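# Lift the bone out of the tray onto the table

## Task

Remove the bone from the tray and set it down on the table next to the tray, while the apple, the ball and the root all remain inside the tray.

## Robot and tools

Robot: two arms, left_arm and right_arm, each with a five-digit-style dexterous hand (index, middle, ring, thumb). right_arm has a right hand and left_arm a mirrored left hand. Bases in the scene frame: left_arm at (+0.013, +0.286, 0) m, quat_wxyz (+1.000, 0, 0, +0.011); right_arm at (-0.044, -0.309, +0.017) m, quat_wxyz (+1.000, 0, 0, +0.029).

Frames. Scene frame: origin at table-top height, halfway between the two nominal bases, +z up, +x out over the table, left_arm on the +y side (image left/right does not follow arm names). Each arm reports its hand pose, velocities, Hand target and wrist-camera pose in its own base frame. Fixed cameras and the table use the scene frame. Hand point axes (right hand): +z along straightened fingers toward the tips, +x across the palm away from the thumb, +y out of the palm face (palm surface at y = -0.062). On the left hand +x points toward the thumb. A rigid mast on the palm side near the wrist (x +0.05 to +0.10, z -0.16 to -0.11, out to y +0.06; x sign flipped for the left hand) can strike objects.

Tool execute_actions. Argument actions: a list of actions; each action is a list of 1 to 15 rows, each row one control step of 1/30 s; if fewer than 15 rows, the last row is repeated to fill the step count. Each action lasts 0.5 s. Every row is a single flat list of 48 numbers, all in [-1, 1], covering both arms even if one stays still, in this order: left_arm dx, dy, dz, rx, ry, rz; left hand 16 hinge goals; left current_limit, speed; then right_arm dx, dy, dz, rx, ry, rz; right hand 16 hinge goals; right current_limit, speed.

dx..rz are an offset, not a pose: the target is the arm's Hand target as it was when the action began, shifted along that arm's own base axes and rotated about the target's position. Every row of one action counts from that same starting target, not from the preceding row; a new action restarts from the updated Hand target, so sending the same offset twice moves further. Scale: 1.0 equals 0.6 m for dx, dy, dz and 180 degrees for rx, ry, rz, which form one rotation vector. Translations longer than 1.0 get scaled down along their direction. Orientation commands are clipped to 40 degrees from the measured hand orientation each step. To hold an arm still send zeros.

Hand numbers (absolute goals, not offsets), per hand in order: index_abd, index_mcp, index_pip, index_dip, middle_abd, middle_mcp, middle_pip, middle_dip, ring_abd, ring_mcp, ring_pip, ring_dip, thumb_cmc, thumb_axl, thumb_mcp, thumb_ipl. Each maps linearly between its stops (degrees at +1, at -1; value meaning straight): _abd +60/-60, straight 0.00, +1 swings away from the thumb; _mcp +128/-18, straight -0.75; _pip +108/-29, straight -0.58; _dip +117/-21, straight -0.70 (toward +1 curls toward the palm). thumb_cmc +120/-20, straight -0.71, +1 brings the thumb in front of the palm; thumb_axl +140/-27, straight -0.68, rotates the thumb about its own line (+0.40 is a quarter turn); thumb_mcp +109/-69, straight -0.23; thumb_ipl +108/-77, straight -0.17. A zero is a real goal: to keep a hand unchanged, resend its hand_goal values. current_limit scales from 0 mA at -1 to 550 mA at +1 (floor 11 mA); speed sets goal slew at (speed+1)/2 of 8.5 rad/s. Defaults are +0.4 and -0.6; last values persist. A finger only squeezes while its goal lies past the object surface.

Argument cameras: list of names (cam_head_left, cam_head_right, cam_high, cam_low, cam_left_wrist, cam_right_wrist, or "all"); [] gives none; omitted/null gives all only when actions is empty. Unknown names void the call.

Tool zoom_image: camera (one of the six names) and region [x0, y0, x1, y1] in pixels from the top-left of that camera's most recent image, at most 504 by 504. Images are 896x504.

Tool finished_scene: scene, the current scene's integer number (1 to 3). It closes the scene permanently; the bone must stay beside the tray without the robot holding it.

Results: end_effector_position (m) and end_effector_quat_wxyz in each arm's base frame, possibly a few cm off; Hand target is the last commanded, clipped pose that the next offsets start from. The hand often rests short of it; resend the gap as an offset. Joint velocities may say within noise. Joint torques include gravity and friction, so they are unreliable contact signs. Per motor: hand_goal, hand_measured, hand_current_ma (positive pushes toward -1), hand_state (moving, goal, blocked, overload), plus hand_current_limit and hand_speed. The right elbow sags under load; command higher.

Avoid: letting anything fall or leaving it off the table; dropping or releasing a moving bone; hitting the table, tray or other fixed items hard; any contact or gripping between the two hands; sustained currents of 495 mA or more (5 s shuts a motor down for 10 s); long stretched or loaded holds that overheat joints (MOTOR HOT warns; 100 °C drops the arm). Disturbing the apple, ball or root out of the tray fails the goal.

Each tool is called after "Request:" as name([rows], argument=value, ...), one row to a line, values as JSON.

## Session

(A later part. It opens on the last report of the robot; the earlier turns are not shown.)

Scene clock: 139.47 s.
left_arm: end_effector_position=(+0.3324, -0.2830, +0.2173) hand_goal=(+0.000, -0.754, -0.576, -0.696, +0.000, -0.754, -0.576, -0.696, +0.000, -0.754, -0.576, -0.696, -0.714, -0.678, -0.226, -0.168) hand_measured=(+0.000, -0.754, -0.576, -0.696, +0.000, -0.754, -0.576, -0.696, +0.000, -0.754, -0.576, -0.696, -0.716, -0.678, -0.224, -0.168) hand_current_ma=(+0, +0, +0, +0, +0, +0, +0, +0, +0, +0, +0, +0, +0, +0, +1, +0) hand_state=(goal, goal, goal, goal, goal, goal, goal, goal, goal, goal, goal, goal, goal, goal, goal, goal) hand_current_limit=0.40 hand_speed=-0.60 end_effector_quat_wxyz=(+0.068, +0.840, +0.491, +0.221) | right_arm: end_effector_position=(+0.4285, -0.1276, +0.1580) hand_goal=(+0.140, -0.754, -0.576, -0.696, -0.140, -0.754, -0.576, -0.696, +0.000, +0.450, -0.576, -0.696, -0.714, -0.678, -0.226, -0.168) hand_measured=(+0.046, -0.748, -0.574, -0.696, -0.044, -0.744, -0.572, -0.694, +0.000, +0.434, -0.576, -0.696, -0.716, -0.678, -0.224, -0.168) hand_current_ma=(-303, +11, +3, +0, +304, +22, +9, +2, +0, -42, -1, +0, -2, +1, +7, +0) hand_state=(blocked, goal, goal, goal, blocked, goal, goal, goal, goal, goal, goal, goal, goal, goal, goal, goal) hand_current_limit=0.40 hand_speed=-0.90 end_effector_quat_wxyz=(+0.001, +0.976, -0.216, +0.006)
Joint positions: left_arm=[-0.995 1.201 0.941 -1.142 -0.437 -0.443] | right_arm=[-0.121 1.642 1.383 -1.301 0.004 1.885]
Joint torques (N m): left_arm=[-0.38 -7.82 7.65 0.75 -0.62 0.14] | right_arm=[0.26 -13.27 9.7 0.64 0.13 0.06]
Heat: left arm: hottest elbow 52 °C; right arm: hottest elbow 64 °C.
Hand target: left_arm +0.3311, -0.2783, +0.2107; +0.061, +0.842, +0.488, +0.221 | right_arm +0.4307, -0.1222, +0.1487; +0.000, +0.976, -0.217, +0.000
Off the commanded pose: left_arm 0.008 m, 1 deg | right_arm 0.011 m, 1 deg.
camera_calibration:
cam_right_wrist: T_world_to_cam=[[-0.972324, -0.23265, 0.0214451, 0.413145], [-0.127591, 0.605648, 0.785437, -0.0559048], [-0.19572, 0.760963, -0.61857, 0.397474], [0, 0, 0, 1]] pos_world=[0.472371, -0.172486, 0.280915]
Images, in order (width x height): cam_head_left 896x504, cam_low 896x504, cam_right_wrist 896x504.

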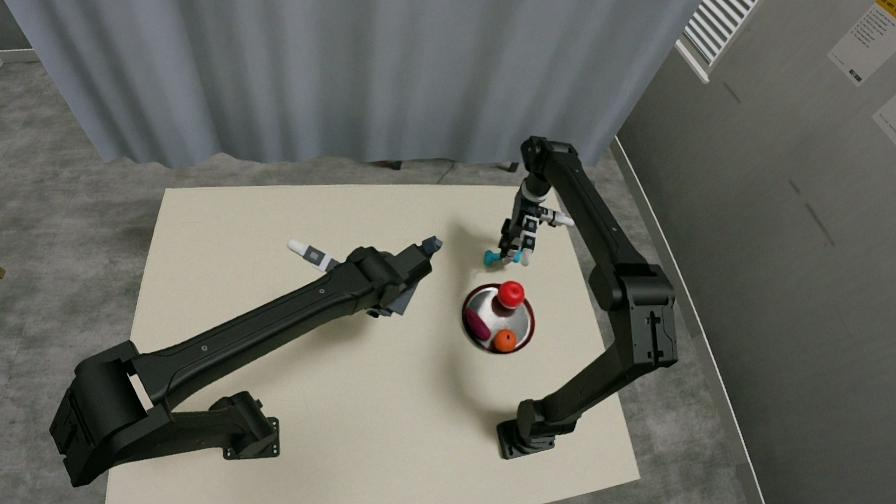

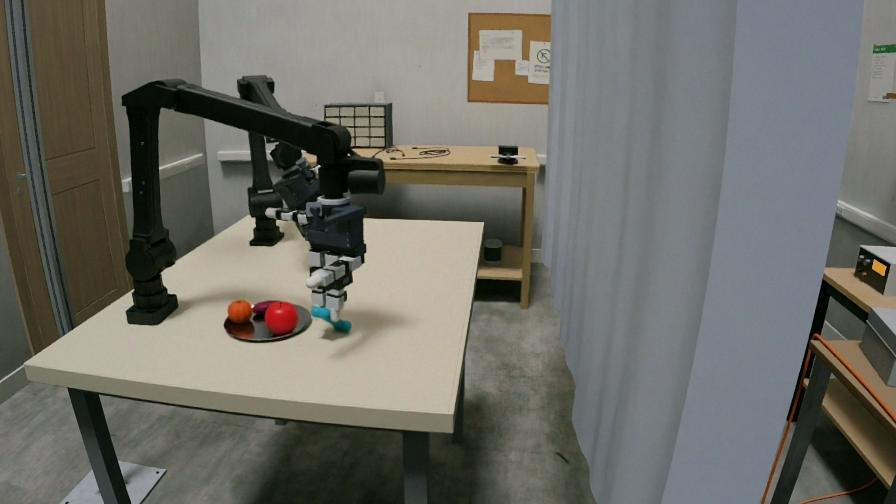

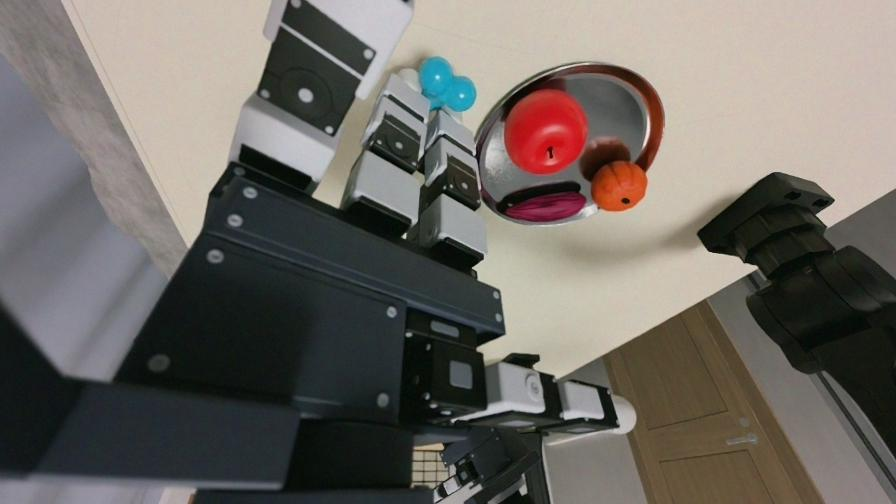

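Request:
execute_actions([
  [[0,0,0,0,0,0,0,-0.754,-0.576,-0.696,0,-0.754,-0.576,-0.696,0,-0.754,-0.576,-0.696,-0.714,-0.678,-0.226,-0.168,0.4,-0.6,0,0,-0.01,0,0,0,0.12,-0.754,-0.576,-0.696,-0.12,-0.754,-0.576,-0.696,0,0.45,-0.576,-0.696,-0.714,-0.678,-0.226,-0.168,0.4,-0.9]],
  [[0,0,0,0,0,0,0,-0.754,-0.576,-0.696,0,-0.754,-0.576,-0.696,0,-0.754,-0.576,-0.696,-0.714,-0.678,-0.226,-0.168,0.4,-0.6,0,0,-0.015,0,0,0,0.11,-0.754,-0.576,-0.696,-0.11,-0.754,-0.576,-0.696,0,0.45,-0.576,-0.696,-0.714,-0.678,-0.226,-0.168,0.4,-0.9]],
], cameras=["cam_low", "cam_right_wrist"])

Request:
zoom_image(camera="cam_low", region=[220, 220, 380, 360])

Scene clock: 142.93 s.
left_arm: end_effector_position=(+0.3324, -0.2830, +0.2173) hand_goal=(+0.000, -0.754, -0.576, -0.696, +0.000, -0.754, -0.576, -0.696, +0.000, -0.754, -0.576, -0.696, -0.714, -0.678, -0.226, -0.168) hand_measured=(+0.000, -0.754, -0.576, -0.696, +0.000, -0.754, -0.576, -0.696, +0.000, -0.754, -0.576, -0.696, -0.716, -0.678, -0.224, -0.168) hand_current_ma=(+0, +0, +0, +0, +0, +0, +0, +0, +0, +0, +0, +0, +0, +0, +1, +0) hand_state=(goal, goal, goal, goal, goal, goal, goal, goal, goal, goal, goal, goal, goal, goal, goal, goal) hand_current_limit=0.40 hand_speed=-0.60 end_effector_quat_wxyz=(+0.068, +0.840, +0.491, +0.221) | right_arm: end_effector_position=(+0.4298, -0.1297, +0.1489) hand_goal=(+0.110, -0.754, -0.576, -0.696, -0.110, -0.754, -0.576, -0.696, +0.000, +0.450, -0.576, -0.696, -0.714, -0.678, -0.226, -0.168) hand_measured=(+0.046, -0.730, -0.562, -0.690, -0.044, -0.732, -0.564, -0.690, +0.000, +0.434, -0.576, -0.696, -0.716, -0.678, -0.224, -0.168) hand_current_ma=(-190, +70, +37, +11, +197, +62, +29, +13, +0, -42, -1, +0, -2, +1, +7, +0) hand_state=(blocked, blocked, goal, goal, blocked, blocked, goal, goal, goal, goal, goal, goal, goal, goal, goal, goal) hand_current_limit=0.40 hand_speed=-0.90 end_effector_quat_wxyz=(+0.006, +0.976, -0.216, +0.012)
Joint positions: left_arm=[-0.995 1.201 0.941 -1.142 -0.437 -0.443] | right_arm=[-0.121 1.645 1.362 -1.265 0.015 1.885]
Joint torques (N m): left_arm=[-0.38 -7.71 7.64 0.75 -0.61 0.14] | right_arm=[0.38 -12.63 9.25 0.7 -0.24 0.05]
Heat: left arm: hottest elbow 52 °C; right arm: hottest elbow 64 °C.
Hand target: left_arm +0.3311, -0.2783, +0.2107; +0.061, +0.842, +0.488, +0.221 | right_arm +0.4307, -0.1222, +0.1335; +0.000, +0.976, -0.217, +0.000
Off the commanded pose: left_arm 0.008 m, 1 deg | right_arm 0.017 m, 2 deg.
camera_calibration:
cam_right_wrist: T_world_to_cam=[[-0.97256, -0.23219, 0.0146725, 0.415324], [-0.135255, 0.615594, 0.77637, -0.0413129], [-0.189298, 0.753082, -0.630107, 0.39168], [0, 0, 0, 1]] pos_world=[0.472484, -0.173101, 0.272781]
Images, in order (width x height): cam_low 896x504, cam_right_wrist 896x504.

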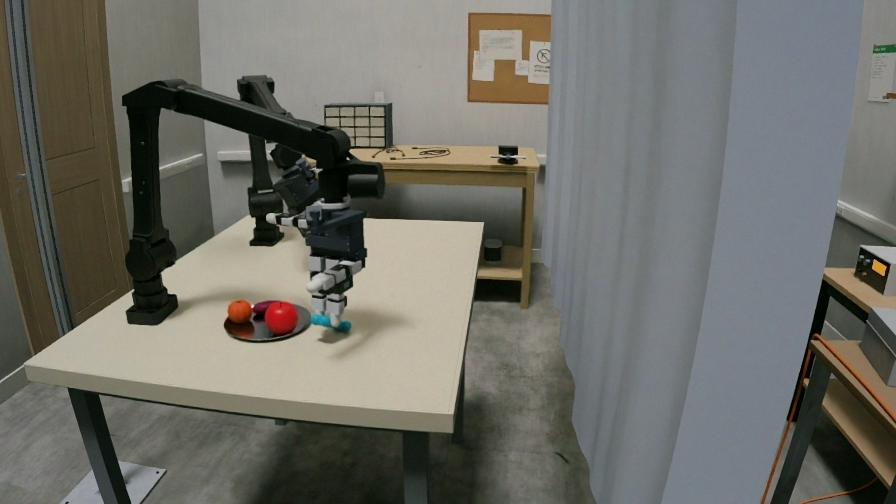

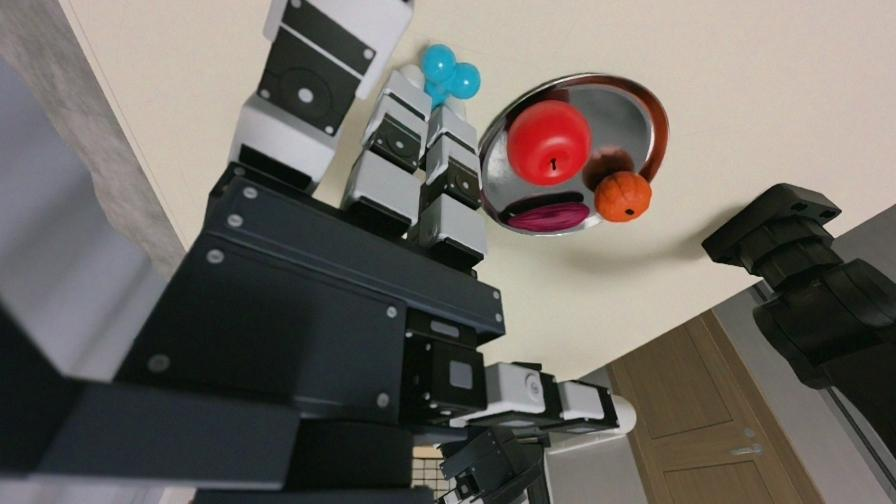

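Scaled by 3.150 from the camera's 896x504 image, which has a finer 1280x720 frame.

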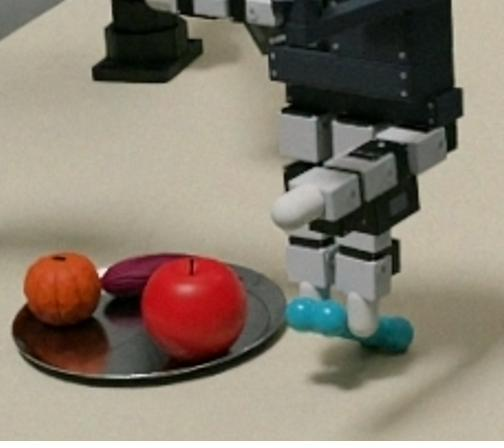

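Request:
execute_actions([
  [[0,0,0,0,0,0,0,-0.754,-0.576,-0.696,0,-0.754,-0.576,-0.696,0,-0.754,-0.576,-0.696,-0.714,-0.678,-0.226,-0.168,0.4,-0.6,0,-0.01,-0.003,0,0,0,0.095,-0.754,-0.576,-0.696,-0.095,-0.754,-0.576,-0.696,0,0.45,-0.576,-0.696,-0.714,-0.678,-0.226,-0.168,0.4,-0.9]],
  [[0,0,0,0,0,0,0,-0.754,-0.576,-0.696,0,-0.754,-0.576,-0.696,0,-0.754,-0.576,-0.696,-0.714,-0.678,-0.226,-0.168,0.4,-0.6,0,0,-0.01,0,0,0,0.085,-0.754,-0.576,-0.696,-0.085,-0.754,-0.576,-0.696,0,0.45,-0.576,-0.696,-0.714,-0.678,-0.226,-0.168,0.4,-0.9]],
], cameras=["cam_low", "cam_right_wrist"])

Request:
zoom_image(camera="cam_low", region=[220, 220, 380, 360])

Scene clock: 146.60 s.
left_arm: end_effector_position=(+0.3324, -0.2830, +0.2173) hand_goal=(+0.000, -0.754, -0.576, -0.696, +0.000, -0.754, -0.576, -0.696, +0.000, -0.754, -0.576, -0.696, -0.714, -0.678, -0.226, -0.168) hand_measured=(+0.000, -0.754, -0.576, -0.696, +0.000, -0.754, -0.576, -0.696, +0.000, -0.754, -0.576, -0.696, -0.716, -0.678, -0.224, -0.168) hand_current_ma=(+0, +0, +0, +0, +0, +0, +0, +0, +0, +0, +0, +0, +0, +0, +1, +0) hand_state=(goal, goal, goal, goal, goal, goal, goal, goal, goal, goal, goal, goal, goal, goal, goal, goal) hand_current_limit=0.40 hand_speed=-0.60 end_effector_quat_wxyz=(+0.068, +0.840, +0.491, +0.221) | right_arm: end_effector_position=(+0.4295, -0.1287, +0.1340) hand_goal=(+0.084, -0.754, -0.576, -0.696, -0.086, -0.754, -0.576, -0.696, +0.000, +0.450, -0.576, -0.696, -0.714, -0.678, -0.226, -0.168) hand_measured=(+0.080, -0.750, -0.572, -0.694, -0.082, -0.750, -0.574, -0.694, +0.000, +0.434, -0.576, -0.696, -0.716, -0.678, -0.224, -0.168) hand_current_ma=(-6, +9, +6, +4, +7, +7, +5, +5, +0, -42, -1, +0, -2, +1, +7, +0) hand_state=(goal, goal, goal, goal, goal, goal, goal, goal, goal, goal, goal, goal, goal, goal, goal, goal) hand_current_limit=0.40 hand_speed=-0.90 end_effector_quat_wxyz=(+0.001, +0.976, -0.217, +0.005)
Joint positions: left_arm=[-0.995 1.201 0.941 -1.142 -0.437 -0.443] | right_arm=[-0.124 1.664 1.346 -1.242 0.002 1.885]
Joint torques (N m): left_arm=[-0.32 -7.71 7.64 0.7 -0.61 0.14] | right_arm=[-1.2 -13.51 9.68 0.58 0.15 -0.05]
Heat: left arm: hottest elbow 52 °C; right arm: hottest elbow 64 °C.
Hand target: left_arm +0.3311, -0.2783, +0.2107; +0.061, +0.842, +0.488, +0.221 | right_arm +0.4306, -0.1283, +0.1258; +0.000, +0.976, -0.217, +0.000
Off the commanded pose: left_arm 0.008 m, 1 deg | right_arm 0.008 m, 1 deg.
camera_calibration:
cam_right_wrist: T_world_to_cam=[[-0.972929, -0.230045, 0.0220932, 0.414983], [-0.125191, 0.604989, 0.786331, -0.0374727], [-0.194258, 0.762278, -0.617411, 0.383085], [0, 0, 0, 1]] pos_world=[0.473475, -0.173882, 0.256818]
Images, in order (width x height): cam_low 896x504, cam_right_wrist 896x504.

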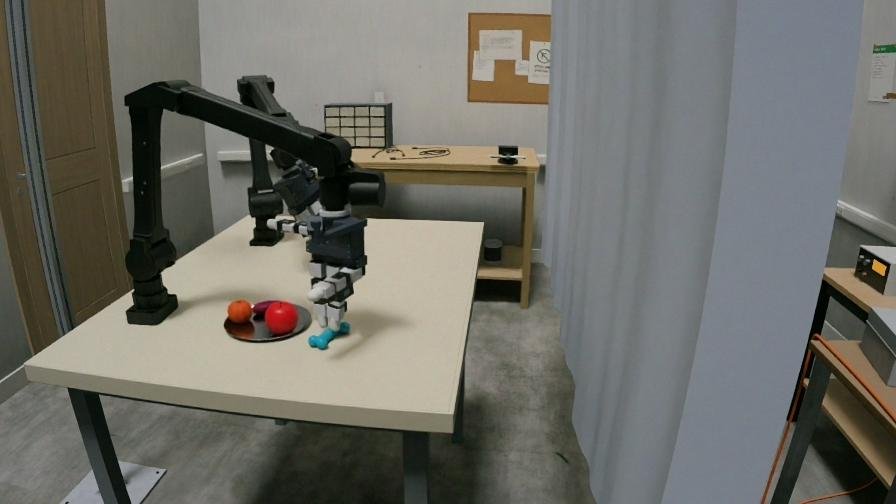

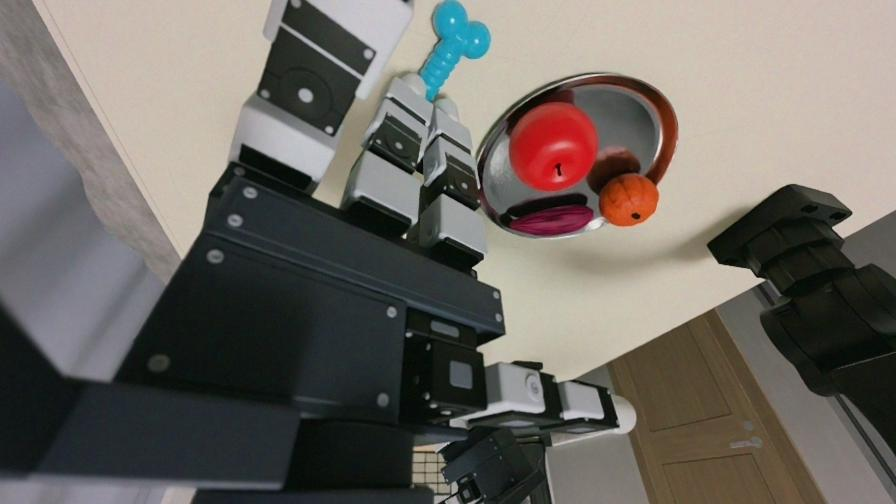

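Scaled by 3.150 from the camera's 896x504 image, which has a finer 1280x720 frame.

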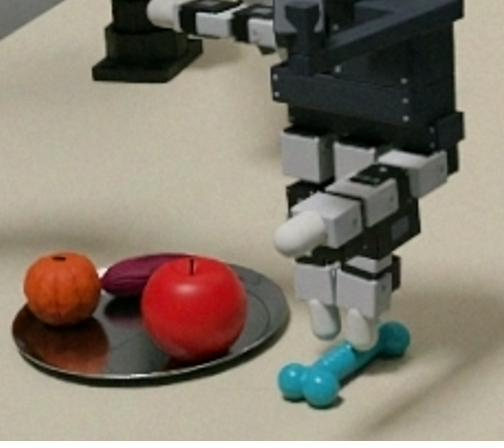

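Request:
execute_actions([
  [[0,0,0,0,0,0,0,-0.754,-0.576,-0.696,0,-0.754,-0.576,-0.696,0,-0.754,-0.576,-0.696,-0.714,-0.678,-0.226,-0.168,0.4,-0.6,0.01,0,0.05,0,0,0,0.05,-0.754,-0.576,-0.696,-0.05,-0.754,-0.576,-0.696,0,0.45,-0.576,-0.696,-0.714,-0.678,-0.226,-0.168,0.4,-0.9]],
  [[0,0,0,0,0,0,0,-0.754,-0.576,-0.696,0,-0.754,-0.576,-0.696,0,-0.754,-0.576,-0.696,-0.714,-0.678,-0.226,-0.168,0.4,-0.6,0,0,0.06,0,0,0,0.05,-0.754,-0.576,-0.696,-0.05,-0.754,-0.576,-0.696,0,0.45,-0.576,-0.696,-0.714,-0.678,-0.226,-0.168,0.4,-0.9]],
], cameras=["cam_low", "cam_right_wrist", "cam_head_left"])

Request:
zoom_image(camera="cam_low", region=[220, 220, 380, 360])

Request:
zoom_image(camera="cam_head_left", region=[440, 200, 600, 370])

Scene clock: 149.70 s.
left_arm: end_effector_position=(+0.3324, -0.2830, +0.2173) hand_goal=(+0.000, -0.754, -0.576, -0.696, +0.000, -0.754, -0.576, -0.696, +0.000, -0.754, -0.576, -0.696, -0.714, -0.678, -0.226, -0.168) hand_measured=(+0.000, -0.754, -0.576, -0.696, +0.000, -0.754, -0.576, -0.696, +0.000, -0.754, -0.576, -0.696, -0.716, -0.678, -0.224, -0.168) hand_current_ma=(+0, +0, +0, +0, +0, +0, +0, +0, +0, +0, +0, +0, +0, +0, +1, +0) hand_state=(goal, goal, goal, goal, goal, goal, goal, goal, goal, goal, goal, goal, goal, goal, goal, goal) hand_current_limit=0.40 hand_speed=-0.60 end_effector_quat_wxyz=(+0.068, +0.840, +0.491, +0.221) | right_arm: end_effector_position=(+0.4230, -0.1279, +0.1761) hand_goal=(+0.050, -0.754, -0.576, -0.696, -0.050, -0.754, -0.576, -0.696, +0.000, +0.450, -0.576, -0.696, -0.714, -0.678, -0.226, -0.168) hand_measured=(+0.052, -0.750, -0.572, -0.694, -0.046, -0.754, -0.576, -0.694, +0.000, +0.434, -0.576, -0.696, -0.716, -0.678, -0.224, -0.168) hand_current_ma=(+4, +8, +6, +4, +6, -1, +0, +2, +0, -42, -1, +0, -2, +1, +7, +0) hand_state=(goal, goal, goal, goal, goal, goal, goal, goal, goal, goal, goal, goal, goal, goal, goal, goal) hand_current_limit=0.40 hand_speed=-0.90 end_effector_quat_wxyz=(+0.003, +0.976, -0.217, -0.020)
Joint positions: left_arm=[-0.995 1.201 0.941 -1.142 -0.437 -0.443] | right_arm=[-0.124 1.651 1.437 -1.397 0.002 1.885]
Joint torques (N m): left_arm=[-0.44 -7.71 7.64 0.75 -0.6 0.14] | right_arm=[-0.26 -14.92 14.19 -0.05 0.16 -0.04]
Heat: left arm: hottest elbow 52 °C; right arm: hottest elbow 64 °C.
Hand target: left_arm +0.3311, -0.2783, +0.2107; +0.061, +0.842, +0.488, +0.221 | right_arm +0.4365, -0.1283, +0.1918; +0.000, +0.976, -0.217, +0.000
Off the commanded pose: left_arm 0.008 m, 1 deg | right_arm 0.021 m, 2 deg.
camera_calibration:
cam_right_wrist: T_world_to_cam=[[-0.970629, -0.230389, 0.0692905, 0.398566], [-0.0856425, 0.600027, 0.795382, -0.0907987], [-0.224823, 0.766086, -0.602135, 0.417814], [0, 0, 0, 1]] pos_world=[0.473018, -0.173775, 0.296183]
Images, in order (width x height): cam_head_left 896x504, cam_low 896x504, cam_right_wrist 896x504.

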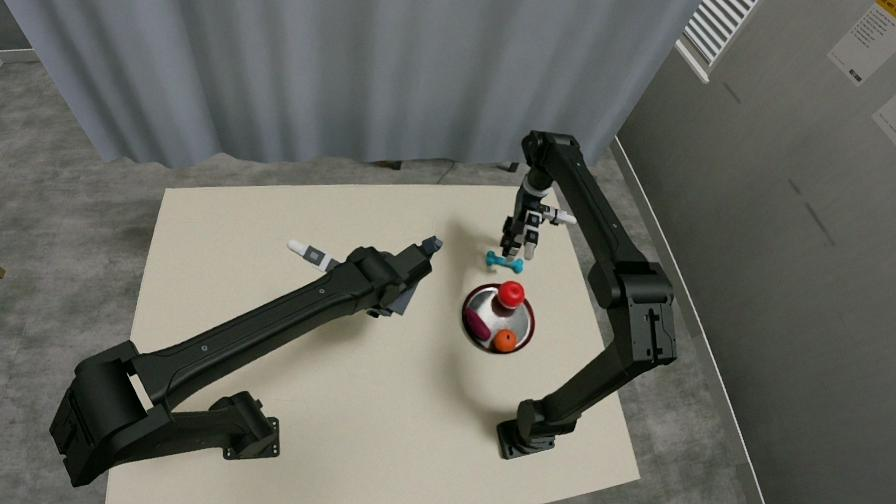

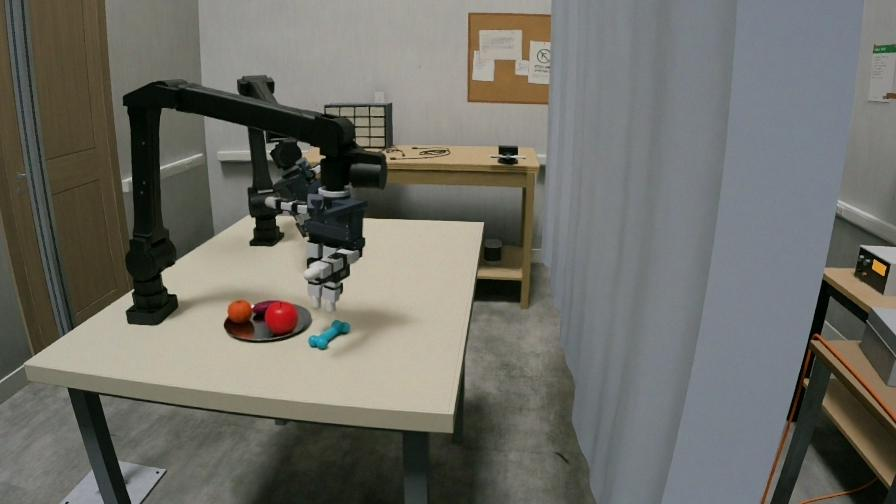

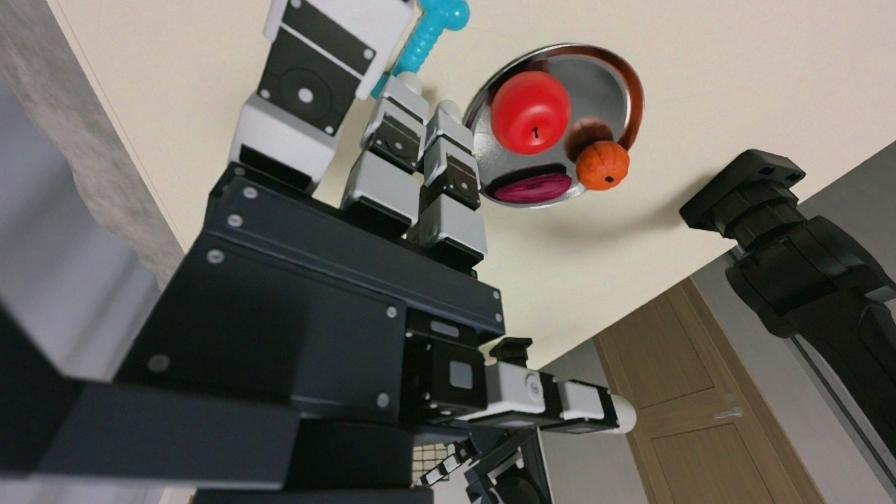

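Scaled by 3.150 from the camera's 896x504 image, which has a finer 1280x720 frame.

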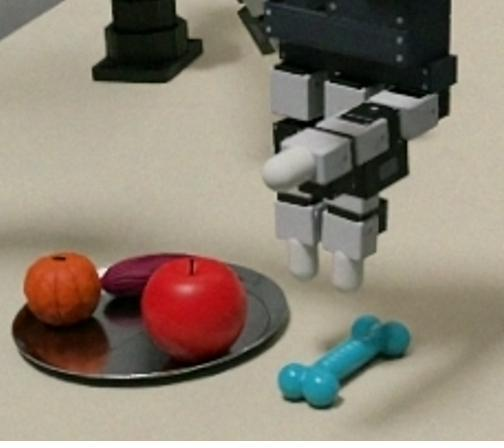

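Scaled by 2.965 from the camera's 896x504 image, which has a finer 1280x720 frame.

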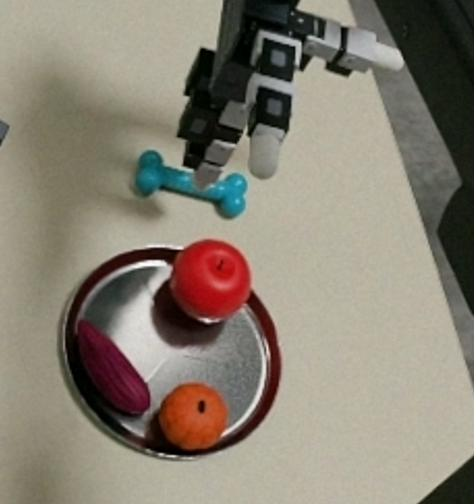

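Request:
execute_actions([
  [[0,0,0,0,0,0,0,-0.754,-0.576,-0.696,0,-0.754,-0.576,-0.696,0,-0.754,-0.576,-0.696,-0.714,-0.678,-0.226,-0.168,0.4,-0.6,0,0,0.06,0,0,0,0.05,-0.754,-0.576,-0.696,-0.05,-0.754,-0.576,-0.696,0,0.45,-0.576,-0.696,-0.714,-0.678,-0.226,-0.168,0.4,-0.9]],
], cameras=[])

Request:
finished_scene(scene=3)

Scene clock: 151.93 s.
left_arm: end_effector_position=(+0.3324, -0.2830, +0.2173) hand_goal=(+0.000, -0.754, -0.576, -0.696, +0.000, -0.754, -0.576, -0.696, +0.000, -0.754, -0.576, -0.696, -0.714, -0.678, -0.226, -0.168) hand_measured=(+0.000, -0.754, -0.576, -0.696, +0.000, -0.754, -0.576, -0.696, +0.000, -0.754, -0.576, -0.696, -0.716, -0.678, -0.224, -0.168) hand_current_ma=(+0, +0, +0, +0, +0, +0, +0, +0, +0, +0, +0, +0, +0, +0, +1, +0) hand_state=(goal, goal, goal, goal, goal, goal, goal, goal, goal, goal, goal, goal, goal, goal, goal, goal) hand_current_limit=0.40 hand_speed=-0.60 end_effector_quat_wxyz=(+0.068, +0.840, +0.491, +0.221) | right_arm: end_effector_position=(+0.4244, -0.1281, +0.2123) hand_goal=(+0.050, -0.754, -0.576, -0.696, -0.050, -0.754, -0.576, -0.696, +0.000, +0.450, -0.576, -0.696, -0.714, -0.678, -0.226, -0.168) hand_measured=(+0.052, -0.750, -0.572, -0.694, -0.046, -0.754, -0.576, -0.694, +0.000, +0.434, -0.576, -0.696, -0.716, -0.678, -0.224, -0.168) hand_current_ma=(+3, +7, +6, +4, +5, -1, +0, +2, +0, -42, -1, +0, -2, +1, +7, +0) hand_state=(goal, goal, goal, goal, goal, goal, goal, goal, goal, goal, goal, goal, goal, goal, goal, goal) hand_current_limit=0.40 hand_speed=-0.90 end_effector_quat_wxyz=(+0.003, +0.976, -0.217, -0.019)
Joint positions: left_arm=[-0.995 1.201 0.941 -1.142 -0.437 -0.443] | right_arm=[-0.124 1.638 1.517 -1.488 0.002 1.885]
Joint torques (N m): left_arm=[-0.38 -7.65 7.66 0.75 -0.61 0.14] | right_arm=[-0.21 -14.74 14.38 -0.06 0.16 -0.04]
Heat: left arm: hottest elbow 52 °C; right arm: hottest elbow 64 °C.
Hand target: left_arm +0.3311, -0.2783, +0.2107; +0.061, +0.842, +0.488, +0.221 | right_arm +0.4367, -0.1283, +0.2278; +0.000, +0.976, -0.217, +0.000
Off the commanded pose: left_arm 0.008 m, 1 deg | right_arm 0.020 m, 2 deg.
No camera images: "cameras" was empty.

The scene is finished: the task was done.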